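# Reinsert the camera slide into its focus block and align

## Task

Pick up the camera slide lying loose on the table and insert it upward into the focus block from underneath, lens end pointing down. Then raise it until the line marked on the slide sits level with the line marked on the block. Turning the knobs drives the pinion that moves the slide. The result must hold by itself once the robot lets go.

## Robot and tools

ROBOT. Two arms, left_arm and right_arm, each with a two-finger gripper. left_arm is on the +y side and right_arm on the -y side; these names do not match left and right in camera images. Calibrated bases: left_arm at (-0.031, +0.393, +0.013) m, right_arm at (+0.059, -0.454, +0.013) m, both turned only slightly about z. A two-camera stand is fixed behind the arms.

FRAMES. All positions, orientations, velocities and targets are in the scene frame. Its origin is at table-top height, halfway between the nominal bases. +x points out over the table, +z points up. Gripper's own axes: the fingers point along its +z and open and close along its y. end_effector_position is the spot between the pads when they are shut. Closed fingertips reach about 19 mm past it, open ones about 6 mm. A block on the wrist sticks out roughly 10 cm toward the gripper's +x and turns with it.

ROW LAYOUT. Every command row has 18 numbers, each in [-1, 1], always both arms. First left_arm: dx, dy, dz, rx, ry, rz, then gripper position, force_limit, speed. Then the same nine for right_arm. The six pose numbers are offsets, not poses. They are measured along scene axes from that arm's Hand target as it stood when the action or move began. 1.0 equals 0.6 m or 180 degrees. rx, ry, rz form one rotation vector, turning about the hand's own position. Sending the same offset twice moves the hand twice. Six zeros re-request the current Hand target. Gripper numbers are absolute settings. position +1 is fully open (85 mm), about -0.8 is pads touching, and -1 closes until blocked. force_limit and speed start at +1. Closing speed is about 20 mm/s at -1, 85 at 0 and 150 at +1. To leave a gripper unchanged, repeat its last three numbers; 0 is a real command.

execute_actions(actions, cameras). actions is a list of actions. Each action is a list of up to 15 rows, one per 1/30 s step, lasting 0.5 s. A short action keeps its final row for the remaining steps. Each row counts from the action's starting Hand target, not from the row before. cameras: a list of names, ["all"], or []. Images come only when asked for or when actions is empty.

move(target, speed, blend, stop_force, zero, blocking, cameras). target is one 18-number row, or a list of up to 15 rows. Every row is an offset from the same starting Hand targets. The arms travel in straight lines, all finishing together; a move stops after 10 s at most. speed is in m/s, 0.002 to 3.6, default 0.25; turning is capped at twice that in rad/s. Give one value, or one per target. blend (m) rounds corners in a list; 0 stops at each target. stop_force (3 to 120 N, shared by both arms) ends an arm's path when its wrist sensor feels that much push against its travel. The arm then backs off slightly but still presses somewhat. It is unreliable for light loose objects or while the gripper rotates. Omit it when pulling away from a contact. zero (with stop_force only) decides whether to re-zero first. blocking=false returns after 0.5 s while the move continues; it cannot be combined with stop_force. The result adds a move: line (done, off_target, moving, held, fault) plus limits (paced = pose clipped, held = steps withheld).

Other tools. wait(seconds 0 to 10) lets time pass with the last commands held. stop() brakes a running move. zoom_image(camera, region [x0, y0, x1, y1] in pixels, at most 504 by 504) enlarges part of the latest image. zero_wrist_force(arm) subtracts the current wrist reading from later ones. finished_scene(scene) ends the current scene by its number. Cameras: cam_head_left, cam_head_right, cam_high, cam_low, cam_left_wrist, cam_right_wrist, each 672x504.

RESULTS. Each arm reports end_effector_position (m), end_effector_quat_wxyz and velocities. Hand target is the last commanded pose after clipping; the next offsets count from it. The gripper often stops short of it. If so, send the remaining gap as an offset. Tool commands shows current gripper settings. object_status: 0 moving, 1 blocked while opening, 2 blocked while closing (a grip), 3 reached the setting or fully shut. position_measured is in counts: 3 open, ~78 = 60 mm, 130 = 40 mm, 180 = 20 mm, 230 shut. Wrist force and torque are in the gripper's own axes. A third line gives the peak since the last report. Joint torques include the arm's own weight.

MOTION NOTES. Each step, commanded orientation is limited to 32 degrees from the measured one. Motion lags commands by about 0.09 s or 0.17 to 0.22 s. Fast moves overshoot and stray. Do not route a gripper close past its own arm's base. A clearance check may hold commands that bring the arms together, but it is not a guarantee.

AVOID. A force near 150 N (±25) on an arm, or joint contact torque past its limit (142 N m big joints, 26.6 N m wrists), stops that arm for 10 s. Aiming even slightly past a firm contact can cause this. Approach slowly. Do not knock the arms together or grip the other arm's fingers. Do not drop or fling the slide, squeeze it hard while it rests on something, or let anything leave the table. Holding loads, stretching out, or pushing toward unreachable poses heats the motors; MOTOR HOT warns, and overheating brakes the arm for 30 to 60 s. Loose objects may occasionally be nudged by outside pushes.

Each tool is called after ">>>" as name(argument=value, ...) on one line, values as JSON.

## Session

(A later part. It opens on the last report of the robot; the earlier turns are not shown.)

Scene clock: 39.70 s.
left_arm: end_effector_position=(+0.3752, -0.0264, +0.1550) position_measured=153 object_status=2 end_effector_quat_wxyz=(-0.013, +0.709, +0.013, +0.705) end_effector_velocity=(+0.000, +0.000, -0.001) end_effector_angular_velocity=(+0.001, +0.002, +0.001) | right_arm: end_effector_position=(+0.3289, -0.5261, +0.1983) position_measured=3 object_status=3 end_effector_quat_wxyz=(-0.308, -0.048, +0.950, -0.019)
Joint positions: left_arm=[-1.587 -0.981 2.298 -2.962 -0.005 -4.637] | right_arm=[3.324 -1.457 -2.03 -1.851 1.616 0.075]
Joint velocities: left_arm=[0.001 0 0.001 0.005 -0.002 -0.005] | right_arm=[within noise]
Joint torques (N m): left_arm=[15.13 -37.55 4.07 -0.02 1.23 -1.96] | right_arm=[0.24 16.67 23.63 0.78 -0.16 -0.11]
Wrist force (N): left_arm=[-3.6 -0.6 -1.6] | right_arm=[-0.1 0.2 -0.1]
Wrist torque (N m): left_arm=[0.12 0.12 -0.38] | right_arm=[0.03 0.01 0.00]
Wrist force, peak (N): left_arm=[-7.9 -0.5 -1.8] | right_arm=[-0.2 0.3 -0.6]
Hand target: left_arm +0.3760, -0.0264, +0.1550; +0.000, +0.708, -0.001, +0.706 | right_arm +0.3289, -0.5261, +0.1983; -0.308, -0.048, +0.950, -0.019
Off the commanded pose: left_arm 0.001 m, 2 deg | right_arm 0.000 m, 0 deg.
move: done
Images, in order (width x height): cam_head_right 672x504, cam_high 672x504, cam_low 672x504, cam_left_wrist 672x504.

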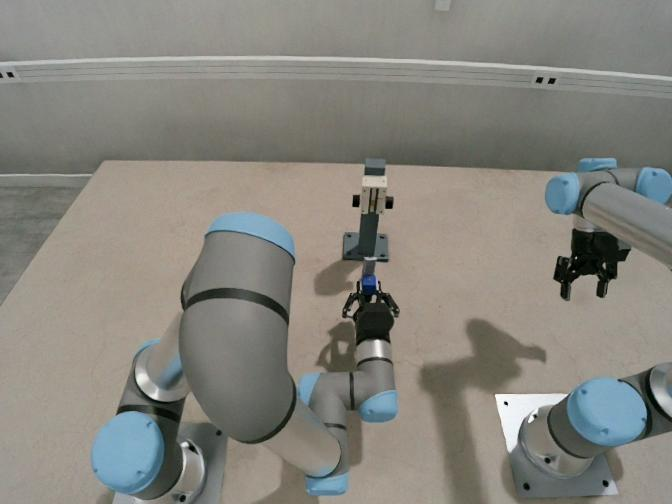

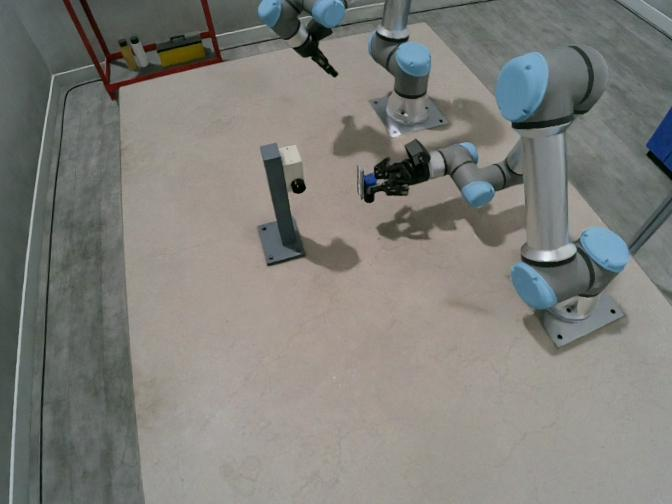

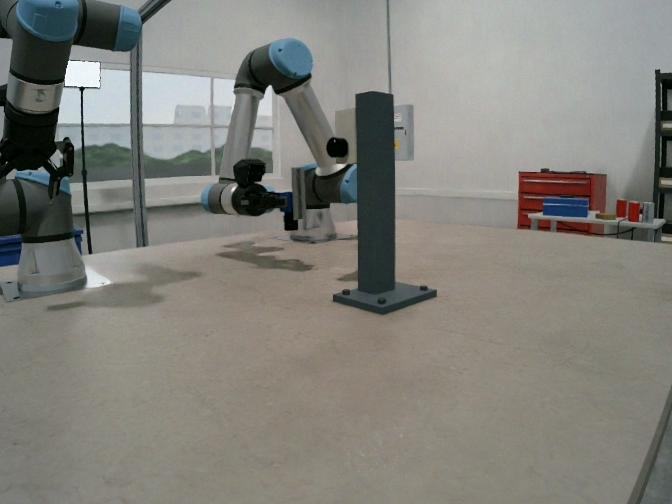

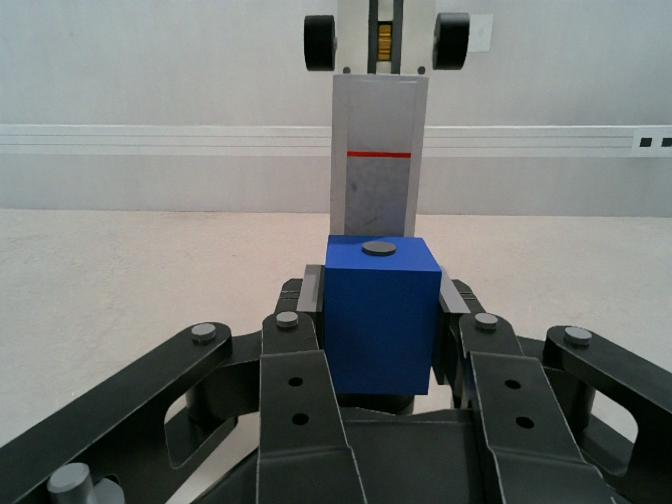

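>>> move(target=[0.16,-0.027,-0.015,0,0,0,-1,0,-1,0,0,0,0,0,0,1,1,1], speed=0.2, cameras=["cam_left_wrist","cam_low","cam_head_right","cam_high"])

>>> zoom_image(camera="cam_low", region=[250, 80, 450, 330])

>>> zoom_image(camera="cam_left_wrist", region=[280, 0, 480, 200])

>>> zoom_image(camera="cam_head_right", region=[320, 140, 420, 280])

>>> zoom_image(camera="cam_high", region=[230, 130, 380, 270])

Scene clock: 47.77 s.
left_arm: end_effector_position=(+0.4714, -0.0411, +0.1465) position_measured=153 object_status=2 end_effector_quat_wxyz=(-0.008, +0.724, +0.010, +0.689) | right_arm: end_effector_position=(+0.3289, -0.5261, +0.1983) position_measured=3 object_status=3 end_effector_quat_wxyz=(-0.308, -0.048, +0.950, -0.019)
Joint positions: left_arm=[-1.383 -0.653 1.895 -4.156 -0.221 -3.366] | right_arm=[3.324 -1.457 -2.03 -1.851 1.616 0.075]
Joint torques (N m): left_arm=[1.39 -44.01 -9.06 -1.27 0.42 0.76] | right_arm=[1.07 16.61 22.03 0.84 -0.06 0.07]
Wrist force (N): left_arm=[-3.5 -0.4 -1.4] | right_arm=[-0.2 0.3 -0.1]
Wrist torque (N m): left_arm=[0.15 0.06 -0.27] | right_arm=[0.05 0.03 0.00]
Wrist force, peak (N): left_arm=[-8.3 -4.0 -2.8] | right_arm=[-0.2 0.5 -0.2]
Hand target: left_arm +0.4714, -0.0411, +0.1465; -0.008, +0.724, +0.010, +0.689 (not the last commanded pose) | right_arm +0.3289, -0.5261, +0.1983; -0.308, -0.048, +0.950, -0.019
Tool commands: left_gripper/position=-1.0 left_gripper/force_limit=+0.003922 left_gripper/speed=-1.0 right_gripper/position=+1.0 right_gripper/force_limit=+1.0 right_gripper/speed=+1.0
Off the commanded pose: left_arm 0.002 m, 3 deg | right_arm 0.000 m, 0 deg.
FORCE FAULT: contact force on the left arm reached its limit, and that arm stopped. The contact can be on any part of that arm, not only on its tool. That arm's remaining commands of this call were not run. That arm is still stopped at the end of this call. That arm stays stopped for about 10 more seconds. Until then a move that you send moves the other arm only, and its call returns only when the move has ended. Once the stop has ended, the next robot result says so. If the stop ends while you think or write, that arm runs what you send next, counted from a new Hand target: where the arm stands when the stop ends. While its stop runs, that arm takes no new command, but its gripper still runs the gripper command that each later call begins with. Until it ends, the stop uses up actions while you think or wait. An arm that is not stopped still takes commands.
move: fault (left_arm)
Images, in order (width x height): cam_head_right 672x504, cam_high 672x504, cam_low 672x504, cam_left_wrist 672x504.

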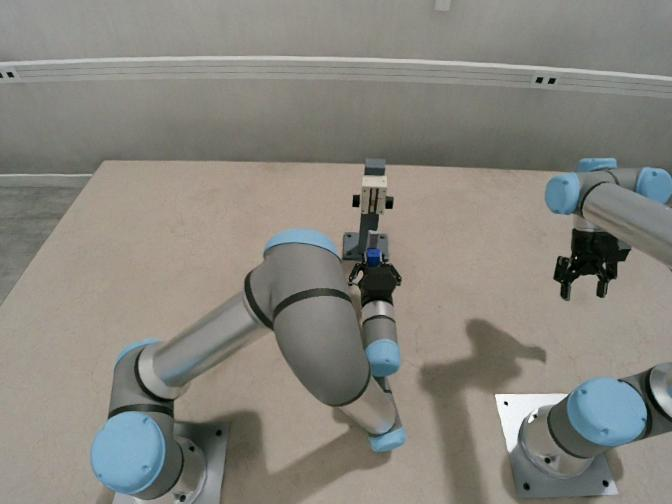

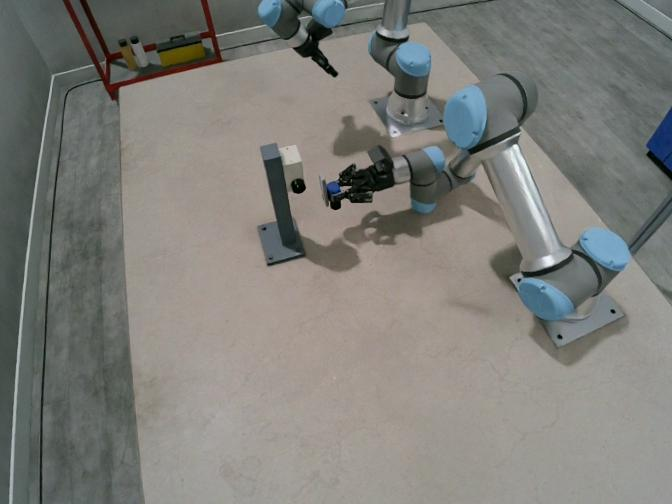

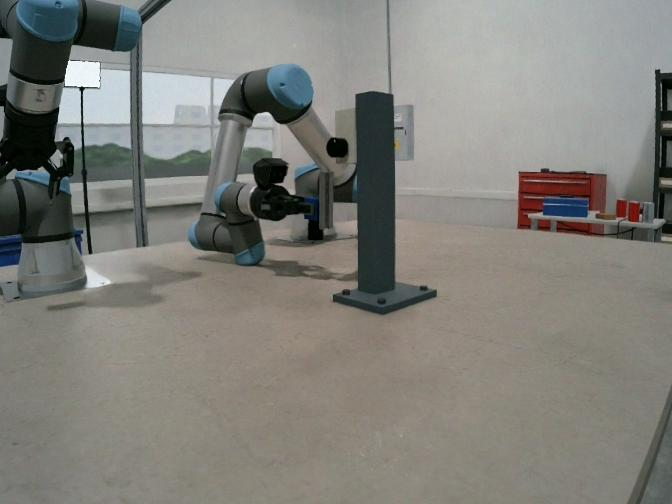

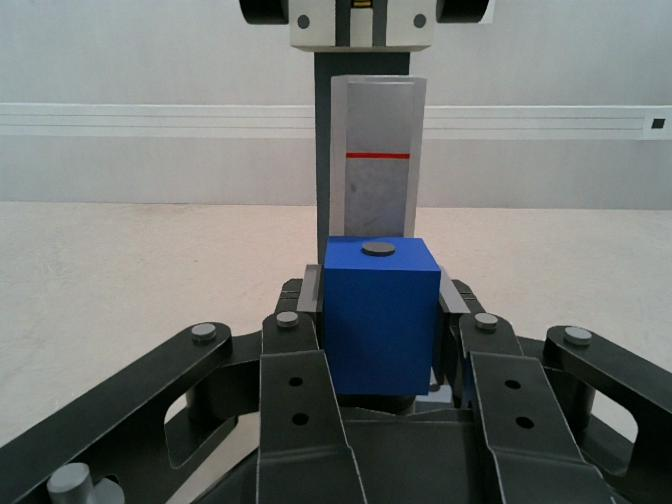

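Scaled by 2.016 from the camera's 672x504 image, which has a finer 960x720 frame.

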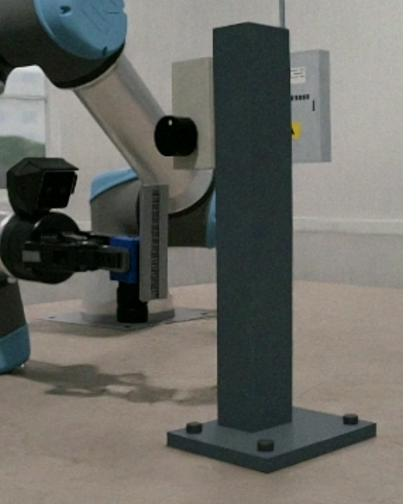

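Scaled by 2.520 from the camera's 672x504 image, which has a finer 960x720 frame.

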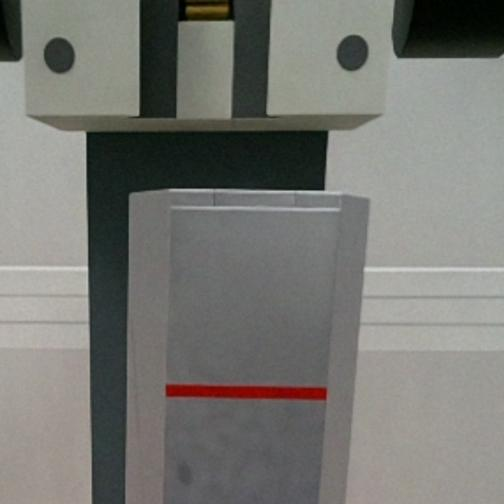

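Scaled by 3.600 from the camera's 672x504 image, which has a finer 960x720 frame.

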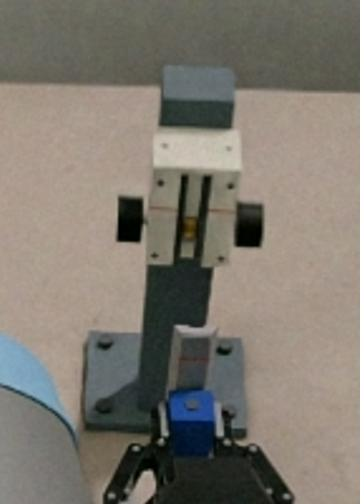

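Scaled by 3.360 from the camera's 672x504 image, which has a finer 960x720 frame.

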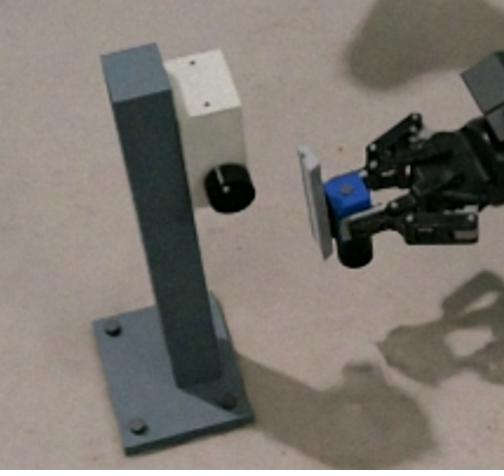

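>>> wait(seconds=1)

>>> execute_actions(actions=[[[0,0,0,0,0,0,-1,0,-1,0,0,0,0,0,0,1,1,1]]])

Scene clock: 57.20 s.
left_arm: end_effector_position=(+0.4714, -0.0411, +0.1465) position_measured=153 object_status=2 end_effector_quat_wxyz=(-0.008, +0.724, +0.010, +0.689) | right_arm: end_effector_position=(+0.3289, -0.5261, +0.1983) position_measured=3 object_status=3 end_effector_quat_wxyz=(-0.308, -0.048, +0.950, -0.019)
Joint positions: left_arm=[-1.383 -0.653 1.895 -4.156 -0.221 -3.366] | right_arm=[3.324 -1.457 -2.03 -1.851 1.616 0.075]
Joint torques (N m): left_arm=[1.55 -44.94 -10.44 -1.28 0.34 0.57] | right_arm=[0.25 16.63 22.21 0.67 -0.23 0.14]
Wrist force (N): left_arm=[-3.9 -0.2 -1.4] | right_arm=[-0.2 -0.1 -0.3]
Wrist torque (N m): left_arm=[0.19 0.13 -0.27] | right_arm=[-0.02 0.03 0.00]
Wrist force, peak (N): left_arm=[-4.2 -0.4 -1.4] | right_arm=[-0.4 -0.3 -0.5]
Hand target: left_arm +0.4714, -0.0411, +0.1465; -0.008, +0.724, +0.010, +0.689 (not the last commanded pose) | right_arm +0.3289, -0.5261, +0.1983; -0.308, -0.048, +0.950, -0.019
Tool commands: left_gripper/position=-1.0 left_gripper/force_limit=+0.003922 left_gripper/speed=-1.0 right_gripper/position=+1.0 right_gripper/force_limit=+1.0 right_gripper/speed=+1.0
Off the commanded pose: left_arm 0.002 m, 3 deg | right_arm 0.000 m, 0 deg.
FORCE FAULT, CONTINUED: the left arm was still stopped when this call began, by the force fault that an earlier result reported. Since the last result the stop counts as 19 of the actions that you can send in this scene. That arm is still stopped at the end of this call. That arm stays stopped for about 1 more second. If the stop ends while you think or write, that arm runs what you send next, counted from a new Hand target: where the arm stands when the stop ends. While its stop runs, that arm takes no new command, but its gripper still runs the gripper command that each later call begins with.
wait: 1.00 s; at rest from the start

Scene clock: 57.90 s.
left_arm: end_effector_position=(+0.4714, -0.0411, +0.1465) position_measured=153 object_status=2 end_effector_quat_wxyz=(-0.008, +0.724, +0.010, +0.689) | right_arm: end_effector_position=(+0.3289, -0.5261, +0.1983) position_measured=3 object_status=3 end_effector_quat_wxyz=(-0.308, -0.048, +0.950, -0.019)
Joint positions: left_arm=[-1.383 -0.653 1.895 -4.156 -0.221 -3.366] | right_arm=[3.324 -1.457 -2.03 -1.851 1.616 0.075]
Joint torques (N m): left_arm=[1.11 -44.7 -9.68 -1.24 0.44 0.66] | right_arm=[1.07 17.32 24.66 0.81 -0.18 -0.16]
Wrist force (N): left_arm=[-4.0 -0.3 -1.3] | right_arm=[-0.2 0.0 -0.1]
Wrist torque (N m): left_arm=[0.17 0.14 -0.27] | right_arm=[0.01 0.03 0.00]
Wrist force, peak (N): left_arm=[-4.0 -0.3 -1.6] | right_arm=[-0.1 -0.3 -0.5]
Hand target: left_arm +0.4714, -0.0411, +0.1465; -0.008, +0.724, +0.010, +0.689 | right_arm +0.3289, -0.5261, +0.1983; -0.308, -0.048, +0.950, -0.019
Tool commands: left_gripper/position=-1.0 left_gripper/force_limit=+0.003922 left_gripper/speed=-1.0 right_gripper/position=+1.0 right_gripper/force_limit=+1.0 right_gripper/speed=+1.0
Off the commanded pose: right_arm 0.000 m, 0 deg.
FORCE FAULT, CONTINUED: the left arm's stop, for the force fault that an earlier result reported, is over. That arm was still stopped when this call began, so it ran no command of this call. That arm's target is now where it stood when the stop ended, not its last command. That arm accepts commands again.

>>> move(target=[[-0.02,0,0.283,0,0,0,-1,0,-1,0,0,0,0,0,0,1,1,1],[-0.09,0,0.3,-0.217,0.465,0.217,-1,0,-1,0,0,0,0,0,0,1,1,1]], speed=[0.2,0.4])

Scene clock: 62.20 s.
left_arm: end_effector_position=(+0.4175, -0.0411, +0.3265) position_measured=153 object_status=2 end_effector_quat_wxyz=(-0.001, +0.905, +0.424, -0.028) | right_arm: end_effector_position=(+0.3289, -0.5261, +0.1983) position_measured=3 object_status=3 end_effector_quat_wxyz=(-0.308, -0.048, +0.950, -0.019)
Joint positions: left_arm=[-1.015 -1.275 1.269 -1.553 -1.625 -4.979] | right_arm=[3.324 -1.457 -2.03 -1.851 1.616 0.075]
Joint torques (N m): left_arm=[-5.75 -45.96 -16.41 -5.84 -1.96 2.16] | right_arm=[0.72 16.35 23.22 0.72 -0.27 -0.08]
Wrist force (N): left_arm=[-1.2 0.6 3.7] | right_arm=[-0.2 0.3 -0.2]
Wrist torque (N m): left_arm=[-0.05 0.11 0.05] | right_arm=[0.04 0.02 0.00]
Wrist force, peak (N): left_arm=[-8.1 -0.5 -0.7] | right_arm=[0.0 -0.3 -0.7]
Hand target: left_arm +0.4174, -0.0411, +0.3265; -0.001, +0.905, +0.424, -0.028 | right_arm +0.3289, -0.5261, +0.1983; -0.308, -0.048, +0.950, -0.019
Off the commanded pose: left_arm 0.000 m, 0 deg | right_arm 0.000 m, 0 deg.
move: done

>>> move(target=[0,0,0,0.39,-0.333,0,-1,0,-1,0,0,0,0,0,0,1,1,1], speed=0.4)

Scene clock: 65.50 s.
left_arm: end_effector_position=(+0.4174, -0.0412, +0.3265) position_measured=153 object_status=2 end_effector_quat_wxyz=(-0.299, +0.640, +0.310, +0.637) end_effector_velocity=(+0.000, +0.000, +0.001) end_effector_angular_velocity=(+0.005, +0.002, +0.000) | right_arm: end_effector_position=(+0.3289, -0.5261, +0.1983) position_measured=3 object_status=3 end_effector_quat_wxyz=(-0.308, -0.048, +0.950, -0.019)
Joint positions: left_arm=[-1.393 -0.812 0.952 -0.157 -0.658 -6.282] | right_arm=[3.324 -1.457 -2.03 -1.851 1.616 0.075]
Joint velocities: left_arm=[0 0.001 -0.001 0.006 0 0] | right_arm=[within noise]
Joint torques (N m): left_arm=[14.83 -47.52 -11.08 5.59 1.71 1.98] | right_arm=[0.24 15.74 23.62 0.76 -0.27 -0.34]
Wrist force (N): left_arm=[-4.2 -0.5 -1.7] | right_arm=[-0.1 0.4 -0.2]
Wrist torque (N m): left_arm=[0.15 0.15 -0.36] | right_arm=[0.06 0.01 0.00]
Wrist force, peak (N): left_arm=[-4.9 -0.7 -2.2] | right_arm=[-0.4 0.1 -0.5]
Hand target: left_arm +0.4174, -0.0411, +0.3265; -0.299, +0.639, +0.309, +0.637 | right_arm +0.3289, -0.5261, +0.1983; -0.308, -0.048, +0.950, -0.019
Off the commanded pose: left_arm 0.000 m, 0 deg | right_arm 0.000 m, 0 deg.
joint sent to its limit (left arm) — joint 6 (wrist 3), lower limit. The joint targets still meet the commanded pose.
move: done

>>> move(target=[[0,0,0,0.4287,0.5107,0,-1,0,-1,0,0,0,0,0,0,1,1,1],[0,0,0,-0.4287,-0.5107,0,-1,0,-1,0,0,0,0,0,0,1,1,1],[0,0,0,0,0,0,-1,0,-1,0,0,0,0,0,0,1,1,1]], speed=0.45, blend=0.02)

>>> move(target=[0,0,0,0.005,-0.0013,-0.283,-1,0,-1,0,0,0,0,0,0,1,1,1], speed=0.3)

Scene clock: 74.60 s.
left_arm: end_effector_position=(+0.4174, -0.0412, +0.3264) position_measured=153 object_status=2 end_effector_quat_wxyz=(-0.299, +0.639, +0.310, +0.637) end_effector_velocity=(+0.000, +0.001, +0.000) end_effector_angular_velocity=(+0.003, +0.004, +0.002) | right_arm: end_effector_position=(+0.3289, -0.5261, +0.1983) position_measured=3 object_status=3 end_effector_quat_wxyz=(-0.308, -0.048, +0.950, -0.019)
Joint positions: left_arm=[-1.393 -0.811 0.951 -0.156 -0.658 -0.001] | right_arm=[3.324 -1.457 -2.03 -1.851 1.616 0.075]
Joint velocities: left_arm=[0 0 0 0 -0.002 0.005] | right_arm=[within noise]
Joint torques (N m): left_arm=[12.85 -60.6 -10.19 2.49 -0.53 2.07] | right_arm=[-0.43 16.69 24.17 0.51 0.02 -0.01]
Wrist force (N): left_arm=[-4.0 -0.6 -1.7] | right_arm=[-0.1 0.0 -0.4]
Wrist torque (N m): left_arm=[0.14 0.12 -0.28] | right_arm=[0.01 0.01 -0.01]
Wrist force, peak (N): left_arm=[-4.0 -2.2 -2.1] | right_arm=[-0.5 -0.1 -0.4]
Hand target: left_arm +0.4174, -0.0411, +0.3265; -0.299, +0.639, +0.309, +0.637 | right_arm +0.3289, -0.5261, +0.1983; -0.308, -0.048, +0.950, -0.019
Off the commanded pose: left_arm 0.000 m, 0 deg | right_arm 0.000 m, 0 deg.
move: done

Scene clock: 76.73 s.
left_arm: end_effector_position=(+0.4174, -0.0410, +0.3264) position_measured=153 object_status=2 end_effector_quat_wxyz=(+0.000, +0.707, +0.000, +0.707) | right_arm: end_effector_position=(+0.3289, -0.5261, +0.1983) position_measured=3 object_status=3 end_effector_quat_wxyz=(-0.308, -0.048, +0.950, -0.019)
Joint positions: left_arm=[-1.494 -1.338 1.766 -0.432 0.13 0.004] | right_arm=[3.324 -1.457 -2.03 -1.851 1.616 0.075]
Joint torques (N m): left_arm=[-7.55 -32.03 -30.43 2.73 1.56 -2.25] | right_arm=[-0.75 17.04 22.95 0.52 -0.16 -0.18]
Wrist force (N): left_arm=[-4.1 0.0 -1.6] | right_arm=[0.0 0.1 -0.3]
Wrist torque (N m): left_arm=[0.22 0.15 -0.24] | right_arm=[0.03 0.00 0.00]
Wrist force, peak (N): left_arm=[-4.4 -0.8 -1.6] | right_arm=[0.0 -0.2 0.5]
Hand target: left_arm +0.4174, -0.0411, +0.3265; +0.000, +0.707, +0.000, +0.707 | right_arm +0.3289, -0.5261, +0.1983; -0.308, -0.048, +0.950, -0.019
Off the commanded pose: left_arm 0.000 m, 0 deg | right_arm 0.000 m, 0 deg.
move: done

>>> move(target=[[0,0.003,-0.295,0,0,0,-1,0,-1,0,0,0,0,0,0,1,1,1],[0.105,0.003,-0.295,0,0,0,-1,0,-1,0,0,0,0,0,0,1,1,1]], speed=0.2, blend=[0.02,0], cameras=["cam_left_wrist","cam_low","cam_head_right","cam_high"])

>>> zoom_image(camera="cam_left_wrist", region=[280, 0, 480, 200])

>>> zoom_image(camera="cam_low", region=[270, 100, 430, 260])

>>> zoom_image(camera="cam_high", region=[240, 120, 380, 260])

Scene clock: 79.90 s.
left_arm: end_effector_position=(+0.4803, -0.0394, +0.1495) position_measured=153 object_status=2 end_effector_quat_wxyz=(+0.000, +0.707, +0.000, +0.707) | right_arm: end_effector_position=(+0.3289, -0.5261, +0.1983) position_measured=3 object_status=3 end_effector_quat_wxyz=(-0.308, -0.048, +0.950, -0.019)
Joint positions: left_arm=[-1.362 -1.028 1.861 -0.836 0.263 0.003] | right_arm=[3.324 -1.457 -2.03 -1.851 1.616 0.075]
Joint torques (N m): left_arm=[13.25 -40.78 -11.43 -3.55 1.4 1.83] | right_arm=[0.22 17.31 23.18 0.61 -0.43 -0.12]
Wrist force (N): left_arm=[-4.1 -0.1 -1.6] | right_arm=[0.2 0.1 -0.2]
Wrist torque (N m): left_arm=[0.22 0.18 -0.26] | right_arm=[0.01 -0.04 0.01]
Wrist force, peak (N): left_arm=[-6.9 -0.9 -3.4] | right_arm=[-0.1 0.4 -0.3]
Hand target: left_arm +0.4804, -0.0393, +0.1495; +0.000, +0.707, +0.000, +0.707 | right_arm +0.3289, -0.5261, +0.1983; -0.308, -0.048, +0.950, -0.019
Off the commanded pose: left_arm 0.000 m, 0 deg | right_arm 0.000 m, 0 deg.
move: done
Images, in order (width x height): cam_head_right 672x504, cam_high 672x504, cam_low 672x504, cam_left_wrist 672x504.

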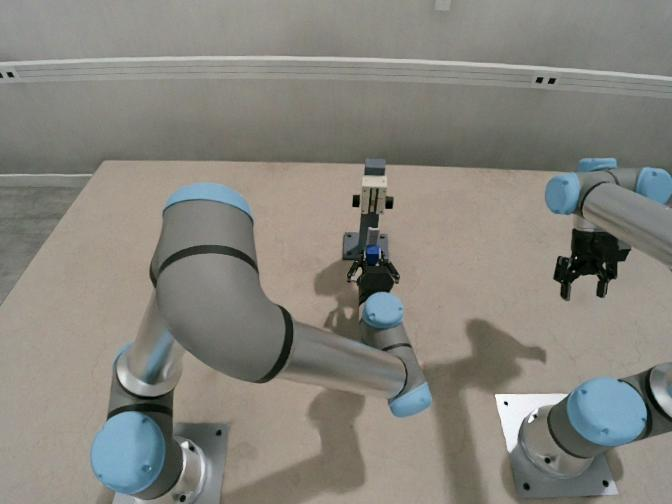

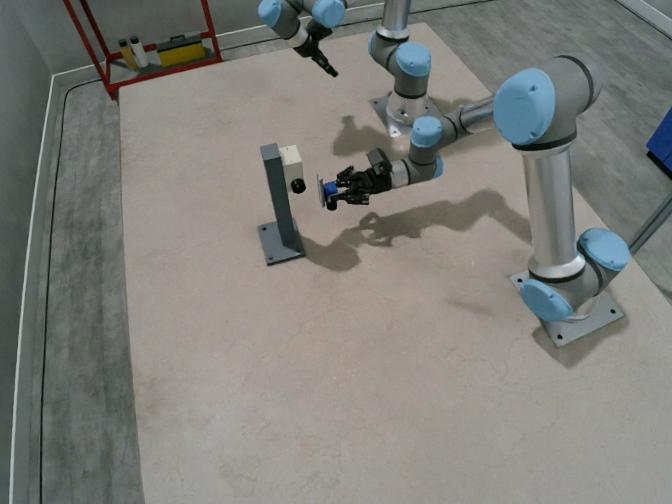

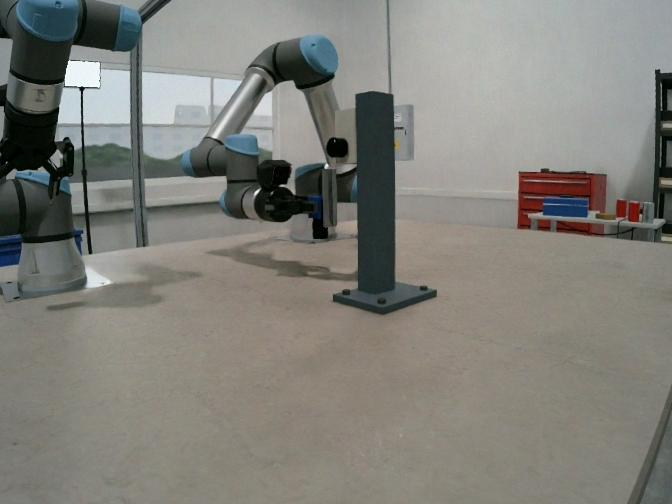

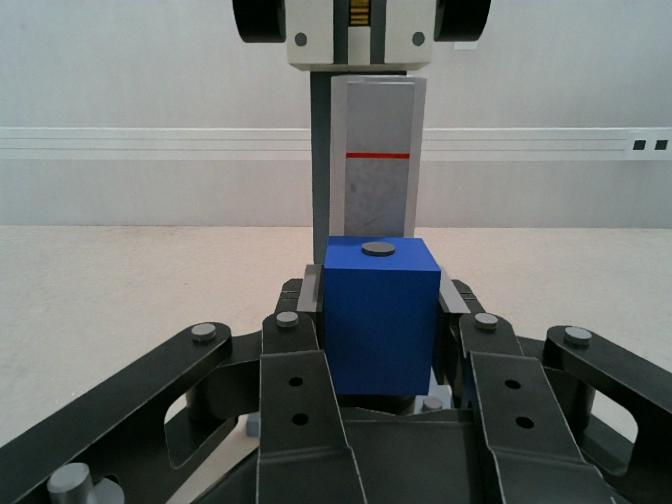

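Scaled by 2.520 from the camera's 672x504 image, which has a finer 960x720 frame.

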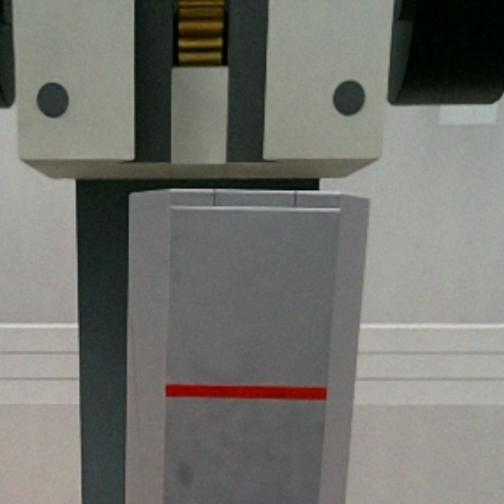

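Scaled by 3.150 from the camera's 672x504 image, which has a finer 960x720 frame.

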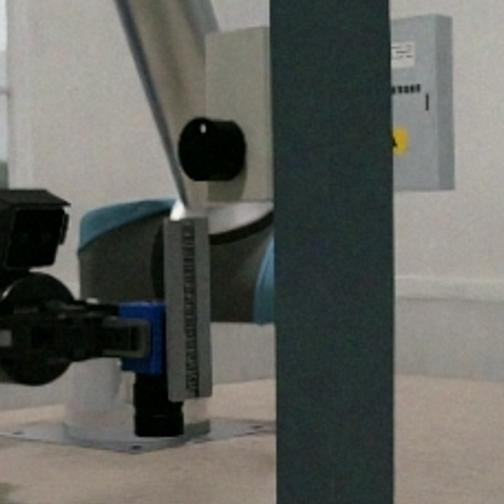

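Scaled by 3.600 from the camera's 672x504 image, which has a finer 960x720 frame.

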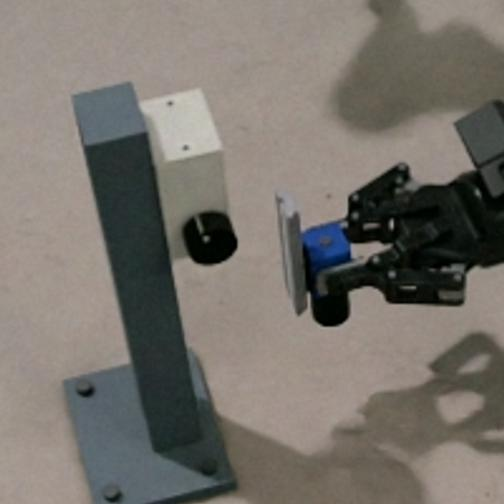

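>>> move(target=[0.083,0.0075,-0.008,0,0,0,-1,0,-1,0,0,0,0,0,0,1,1,1], speed=0.1, stop_force=12, cameras=["cam_left_wrist","cam_low","cam_head_right","cam_high"])

>>> zoom_image(camera="cam_left_wrist", region=[280, 0, 480, 200])

>>> zoom_image(camera="cam_low", region=[270, 100, 430, 260])

>>> zoom_image(camera="cam_high", region=[240, 120, 340, 220])

>>> zoom_image(camera="cam_head_right", region=[320, 150, 420, 250])

Scene clock: 84.43 s.
left_arm: end_effector_position=(+0.5302, -0.0348, +0.1446) position_measured=153 object_status=2 end_effector_quat_wxyz=(+0.000, +0.707, +0.000, +0.707) | right_arm: end_effector_position=(+0.3289, -0.5261, +0.1983) position_measured=3 object_status=3 end_effector_quat_wxyz=(-0.308, -0.048, +0.950, -0.019)
Joint positions: left_arm=[-1.263 -0.979 1.789 -0.812 0.361 0.002] | right_arm=[3.324 -1.457 -2.03 -1.851 1.616 0.075]
Joint torques (N m): left_arm=[-11.51 -49.78 -6.2 -3.81 1.28 0.49] | right_arm=[0.76 17.1 22.81 0.42 -0.13 -0.08]
Wrist force (N): left_arm=[-3.8 -0.4 -1.6] | right_arm=[-0.1 0.0 -0.1]
Wrist torque (N m): left_arm=[0.17 0.09 -0.25] | right_arm=[0.01 0.01 -0.01]
Wrist force, peak (N): left_arm=[-4.0 -0.1 -3.5] | right_arm=[-0.5 0.2 -0.3]
Hand target: left_arm +0.5302, -0.0348, +0.1447; +0.000, +0.707, +0.000, +0.707 | right_arm +0.3289, -0.5261, +0.1983; -0.308, -0.048, +0.950, -0.019
Off the commanded pose: left_arm 0.000 m, 0 deg | right_arm 0.000 m, 0 deg.
move: done
Images, in order (width x height): cam_head_right 672x504, cam_high 672x504, cam_low 672x504, cam_left_wrist 672x504.

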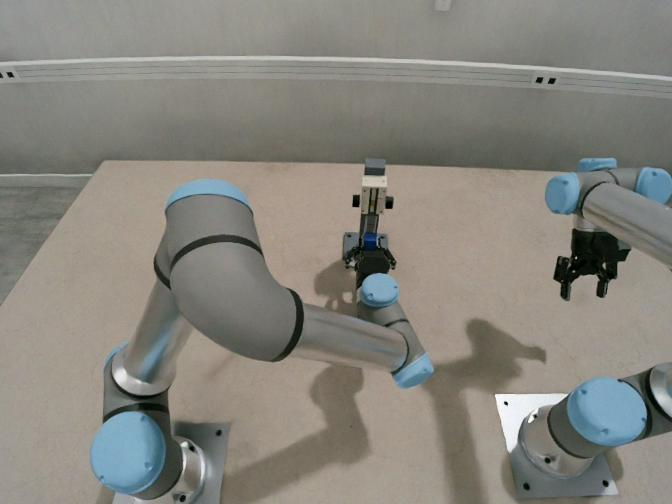

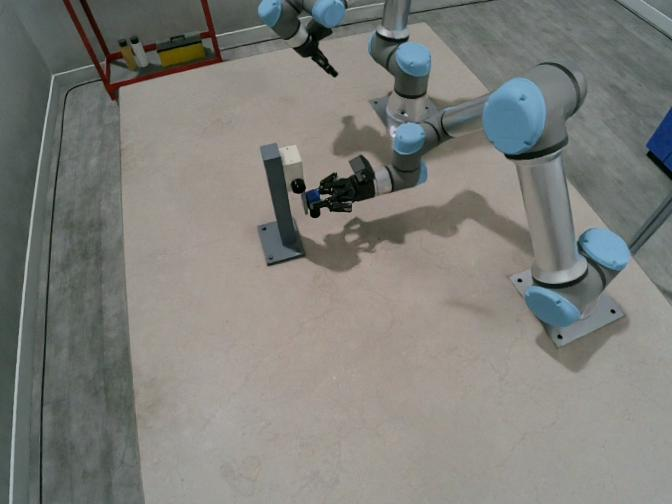

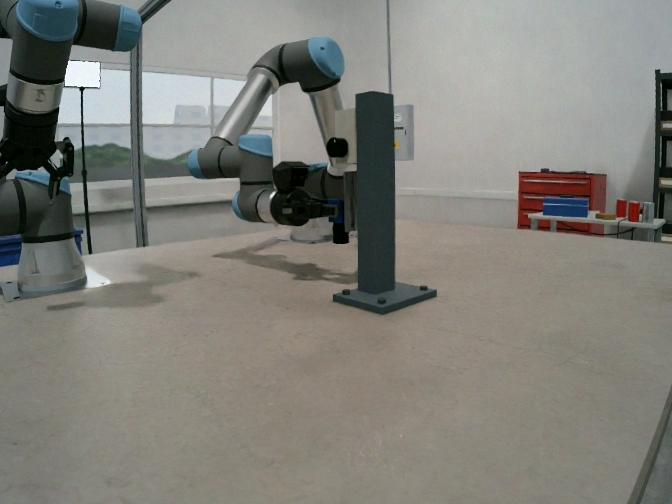

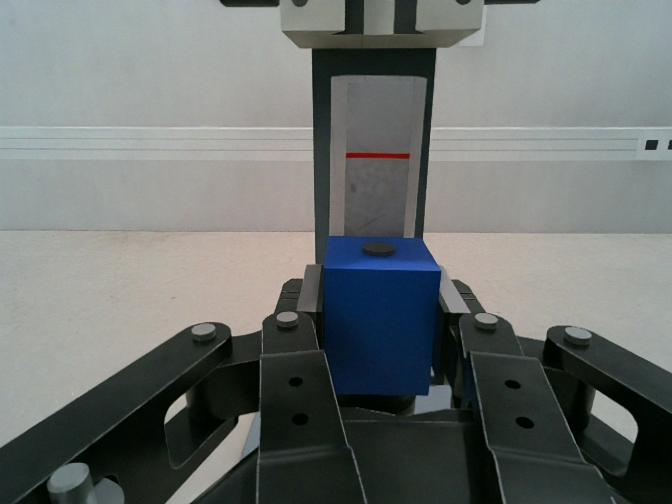

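Scaled by 2.520 from the camera's 672x504 image, which has a finer 960x720 frame.

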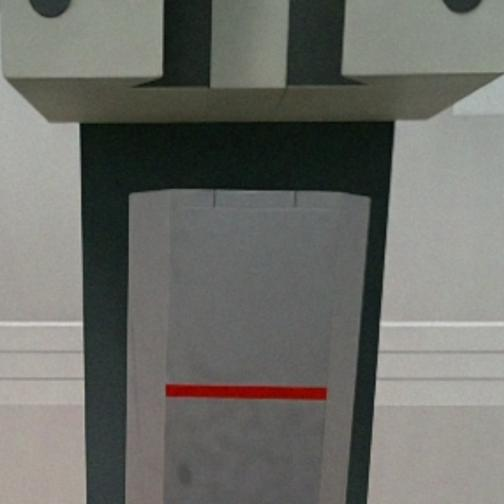

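Scaled by 3.150 from the camera's 672x504 image, which has a finer 960x720 frame.

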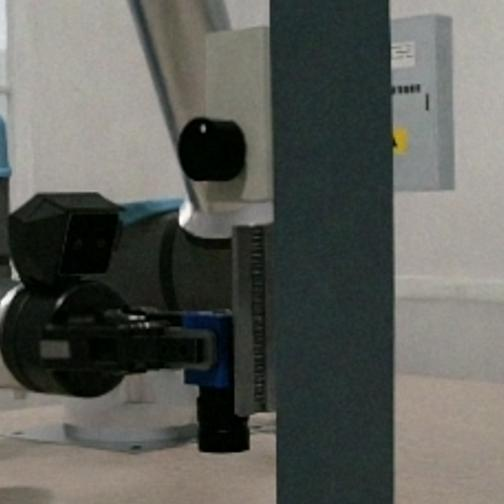

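Scaled by 5.040 from the camera's 672x504 image, which has a finer 960x720 frame.

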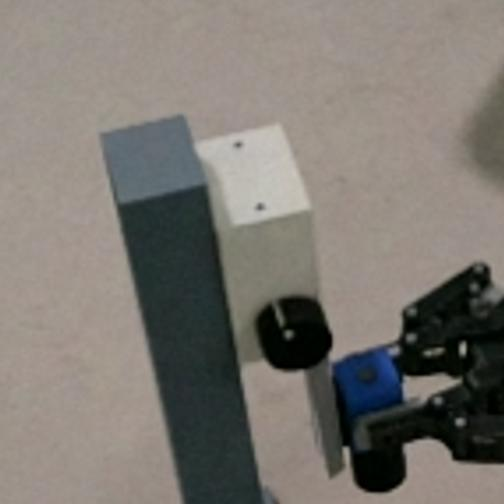

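Scaled by 5.040 from the camera's 672x504 image, which has a finer 960x720 frame.

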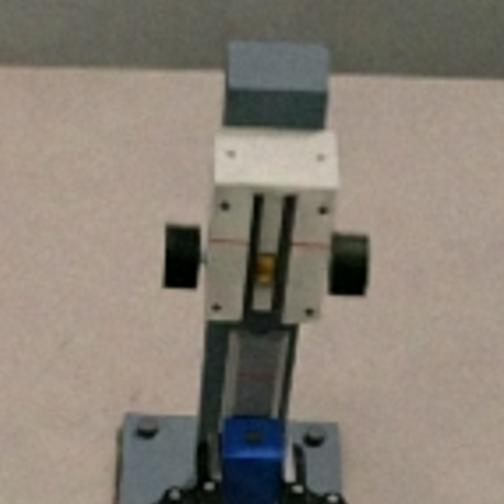

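>>> zoom_image(camera="cam_low", region=[320, 90, 380, 240])

>>> zoom_image(camera="cam_left_wrist", region=[310, 0, 450, 100])

>>> zoom_image(camera="cam_high", region=[280, 140, 330, 220])

Scaled by 3.360 from the camera's 672x504 image, which has a finer 960x720 frame.

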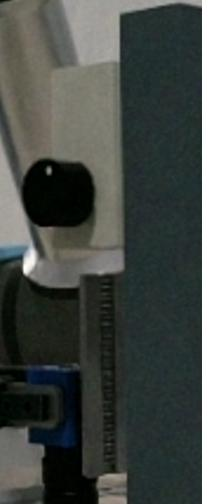

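Scaled by 3.600 from the camera's 672x504 image, which has a finer 960x720 frame.

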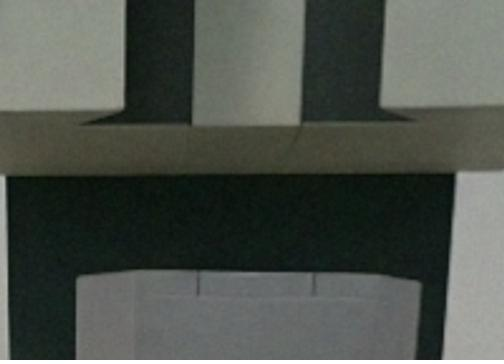

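Scaled by 6.300 from the camera's 672x504 image, which has a finer 960x720 frame.

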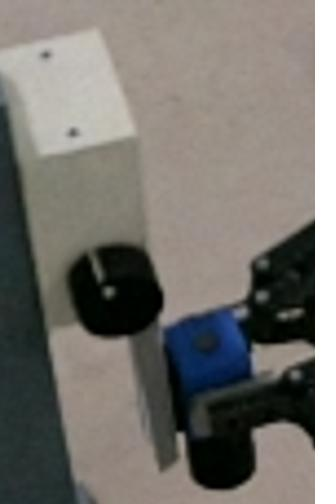

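>>> move(target=[0.0067,0,0.0167,0,0,0,-1,0,-1,0,0,0,0,0,0,1,1,1], speed=0.05, stop_force=10, cameras=["cam_left_wrist"])

>>> zoom_image(camera="cam_left_wrist", region=[310, 0, 450, 100])

Scene clock: 93.10 s.
left_arm: end_effector_position=(+0.5342, -0.0348, +0.1547) position_measured=153 object_status=2 end_effector_quat_wxyz=(+0.000, +0.707, +0.000, +0.707) | right_arm: end_effector_position=(+0.3289, -0.5261, +0.1983) position_measured=3 object_status=3 end_effector_quat_wxyz=(-0.308, -0.048, +0.950, -0.019)
Joint positions: left_arm=[-1.256 -0.993 1.777 -0.786 0.369 0.002] | right_arm=[3.324 -1.457 -2.03 -1.851 1.616 0.075]
Joint torques (N m): left_arm=[-12.47 -36.81 -6.32 -3.92 -1.79 -1.99] | right_arm=[-1.32 16.86 23.26 0.64 -0.25 -0.22]
Wrist force (N): left_arm=[-3.6 -0.2 -1.6] | right_arm=[-0.2 0.1 0.0]
Wrist torque (N m): left_arm=[0.19 0.05 -0.24] | right_arm=[0.01 0.03 0.00]
Wrist force, peak (N): left_arm=[-4.7 -0.2 -2.2] | right_arm=[-0.4 0.5 -0.2]
Hand target: left_arm +0.5342, -0.0348, +0.1547; +0.000, +0.707, +0.000, +0.707 | right_arm +0.3289, -0.5261, +0.1983; -0.308, -0.048, +0.950, -0.019
Off the commanded pose: left_arm 0.000 m, 0 deg | right_arm 0.000 m, 0 deg.
move: done
Images, in order (width x height): cam_left_wrist 672x504.

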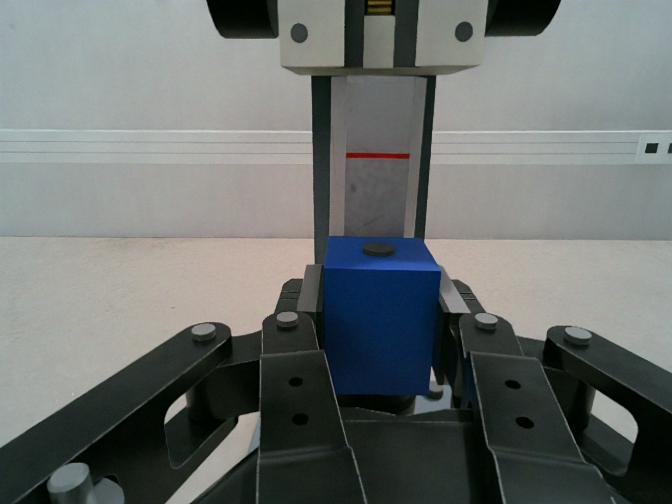

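Scaled by 3.600 from the camera's 672x504 image, which has a finer 960x720 frame.

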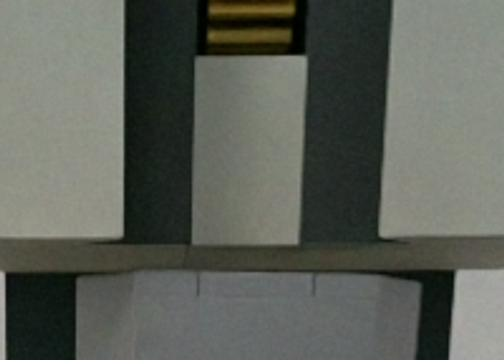

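>>> move(target=[[0.002,0,0.002,0,0,0,-1,0,-1,0,0,0,0,0,0,1,1,1],[0.002,0,0.035,0,0,0,-1,0,-1,0,0,0,0,0,0,1,1,1]], speed=0.015, stop_force=8, cameras=["cam_left_wrist"])

>>> zoom_image(camera="cam_left_wrist", region=[300, 0, 460, 120])

Scene clock: 96.23 s.
left_arm: end_effector_position=(+0.5354, -0.0349, +0.1571) position_measured=153 object_status=2 end_effector_quat_wxyz=(+0.000, +0.707, +0.000, +0.707) | right_arm: end_effector_position=(+0.3289, -0.5261, +0.1983) position_measured=3 object_status=3 end_effector_quat_wxyz=(-0.308, -0.048, +0.950, -0.019)
Joint positions: left_arm=[-1.253 -0.995 1.773 -0.78 0.371 0.002] | right_arm=[3.324 -1.457 -2.03 -1.851 1.616 0.075]
Joint torques (N m): left_arm=[8.04 -37.6 -7.09 -1.64 0.28 0.87] | right_arm=[1.35 16.82 23.35 0.56 -0.33 -0.29]
Wrist force (N): left_arm=[-4.0 -0.4 -1.5] | right_arm=[0.0 0.1 -0.2]
Wrist torque (N m): left_arm=[0.15 0.08 -0.24] | right_arm=[0.01 -0.01 0.00]
Wrist force, peak (N): left_arm=[-23.5 1.1 -4.2] | right_arm=[-0.5 0.2 -0.4]
Hand target: left_arm +0.5354, -0.0349, +0.1571; +0.000, +0.707, +0.000, +0.707 (not the last commanded pose) | right_arm +0.3289, -0.5261, +0.1983; -0.308, -0.048, +0.950, -0.019
Off the commanded pose: left_arm 0.019 m, 0 deg | right_arm 0.000 m, 0 deg.
move: contact (left_arm); path passed 1 of 2 targets
Images, in order (width x height): cam_left_wrist 672x504.

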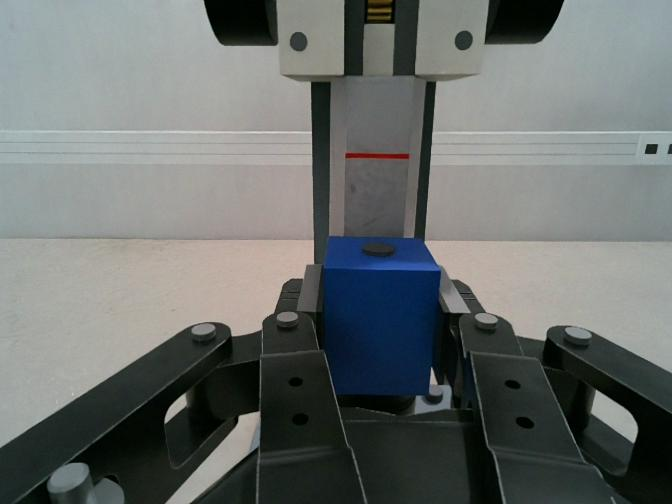

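Scaled by 3.150 from the camera's 672x504 image, which has a finer 960x720 frame.

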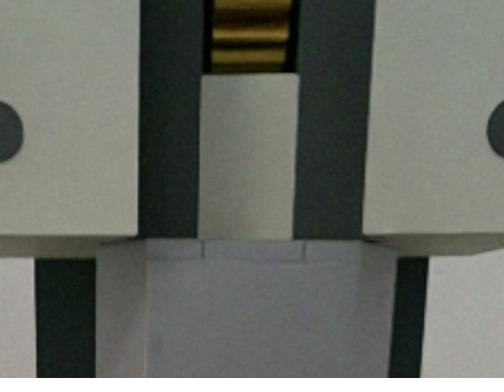

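>>> move(target=[[0,0,-0.002,0,0,0,-1,0,-1,0,0,0,0,0,0,1,1,1],[-0.002,0,-0.002,0,0,0,-1,0,-1,0,0,0,0,0,0,1,1,1],[-0.002,0,0.03,0,0,0,-1,0,-1,0,0,0,0,0,0,1,1,1]], speed=0.015, stop_force=8, cameras=["cam_left_wrist"])

>>> zoom_image(camera="cam_left_wrist", region=[300, 0, 460, 120])

Scene clock: 99.70 s.
left_arm: end_effector_position=(+0.5341, -0.0347, +0.1573) position_measured=153 object_status=2 end_effector_quat_wxyz=(+0.000, +0.707, +0.000, +0.707) | right_arm: end_effector_position=(+0.3289, -0.5261, +0.1983) position_measured=3 object_status=3 end_effector_quat_wxyz=(-0.308, -0.048, +0.950, -0.019)
Joint positions: left_arm=[-1.256 -0.997 1.776 -0.781 0.369 0.002] | right_arm=[3.324 -1.457 -2.03 -1.851 1.616 0.075]
Joint torques (N m): left_arm=[-6.99 -43.03 -6.8 1.49 -0.47 0.52] | right_arm=[-0.73 16.71 23.76 0.49 -0.4 -0.15]
Wrist force (N): left_arm=[-3.8 -0.7 -1.7] | right_arm=[-0.1 0.0 -0.1]
Wrist torque (N m): left_arm=[0.11 0.08 -0.25] | right_arm=[0.01 0.01 0.01]
Wrist force, peak (N): left_arm=[-25.0 0.1 -5.2] | right_arm=[-0.5 0.2 -0.3]
Hand target: left_arm +0.5341, -0.0347, +0.1573; +0.000, +0.707, +0.000, +0.707 (not the last commanded pose) | right_arm +0.3289, -0.5261, +0.1983; -0.308, -0.048, +0.950, -0.019
Off the commanded pose: left_arm 0.018 m, 0 deg | right_arm 0.000 m, 0 deg.
move: contact (left_arm); path passed 2 of 3 targets
Images, in order (width x height): cam_left_wrist 672x504.

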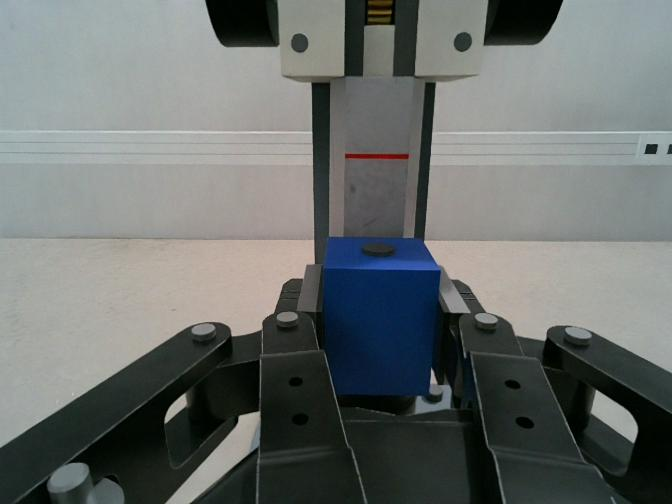

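Scaled by 3.150 from the camera's 672x504 image, which has a finer 960x720 frame.

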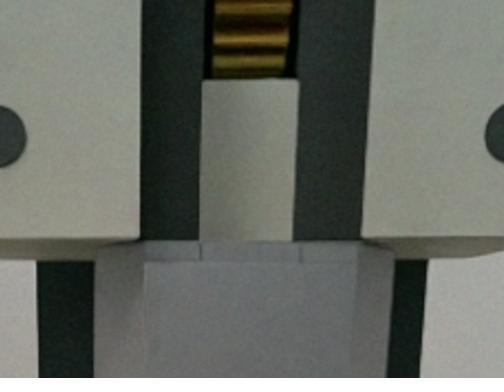

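>>> move(target=[[0,0,-0.003,0,0,0,-1,0,-1,0,0,0,0,0,0,1,1,1],[-0.0025,-0.0007,-0.003,0,0,0,-1,0,-1,0,0,0,0,0,0,1,1,1],[-0.0025,-0.0007,0.01,0,0,0,-1,0,-1,0,0,0,0,0,0,1,1,1]], speed=0.01, stop_force=8, cameras=["cam_left_wrist"])

>>> zoom_image(camera="cam_left_wrist", region=[310, 40, 450, 120])

Scene clock: 103.17 s.
left_arm: end_effector_position=(+0.5325, -0.0351, +0.1576) position_measured=153 object_status=2 end_effector_quat_wxyz=(+0.000, +0.707, +0.000, +0.707) | right_arm: end_effector_position=(+0.3289, -0.5261, +0.1983) position_measured=3 object_status=3 end_effector_quat_wxyz=(-0.308, -0.048, +0.950, -0.019)
Joint positions: left_arm=[-1.259 -0.999 1.778 -0.781 0.365 0.002] | right_arm=[3.324 -1.457 -2.03 -1.851 1.616 0.075]
Joint torques (N m): left_arm=[1.82 -40.91 -8.48 -4.01 -1.64 1.02] | right_arm=[0.39 16.4 22.71 0.46 -0.3 -0.08]
Wrist force (N): left_arm=[-11.4 -0.5 -0.6] | right_arm=[0.1 0.1 0.0]
Wrist torque (N m): left_arm=[0.09 -0.06 -0.32] | right_arm=[0.03 -0.02 0.00]
Wrist force, peak (N): left_arm=[-24.0 -0.2 -3.9] | right_arm=[-0.3 0.4 -0.2]
Hand target: left_arm +0.5325, -0.0351, +0.1576; +0.000, +0.707, +0.000, +0.707 (not the last commanded pose) | right_arm +0.3289, -0.5261, +0.1983; -0.308, -0.048, +0.950, -0.019
Off the commanded pose: left_arm 0.006 m, 0 deg | right_arm 0.000 m, 0 deg.
move: contact (left_arm); path passed 2 of 3 targets
Images, in order (width x height): cam_left_wrist 672x504.

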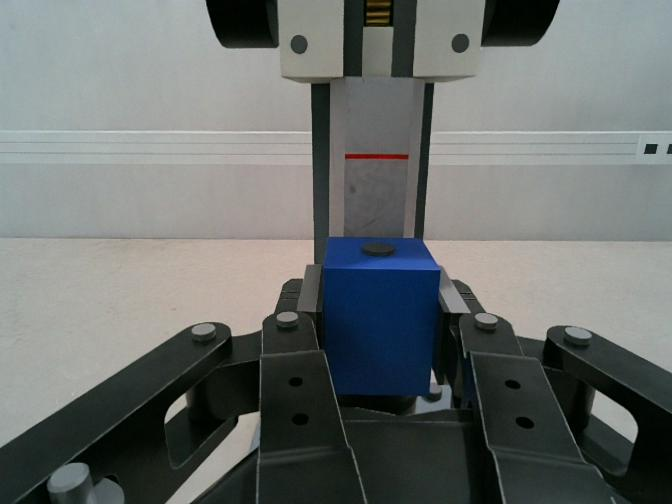

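Scaled by 3.600 from the camera's 672x504 image, which has a finer 960x720 frame.

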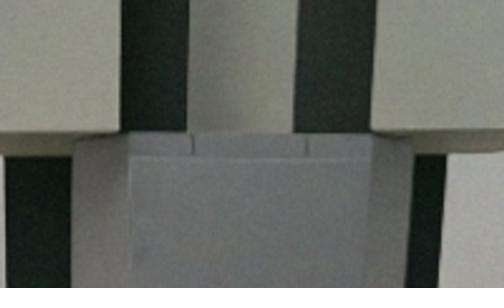

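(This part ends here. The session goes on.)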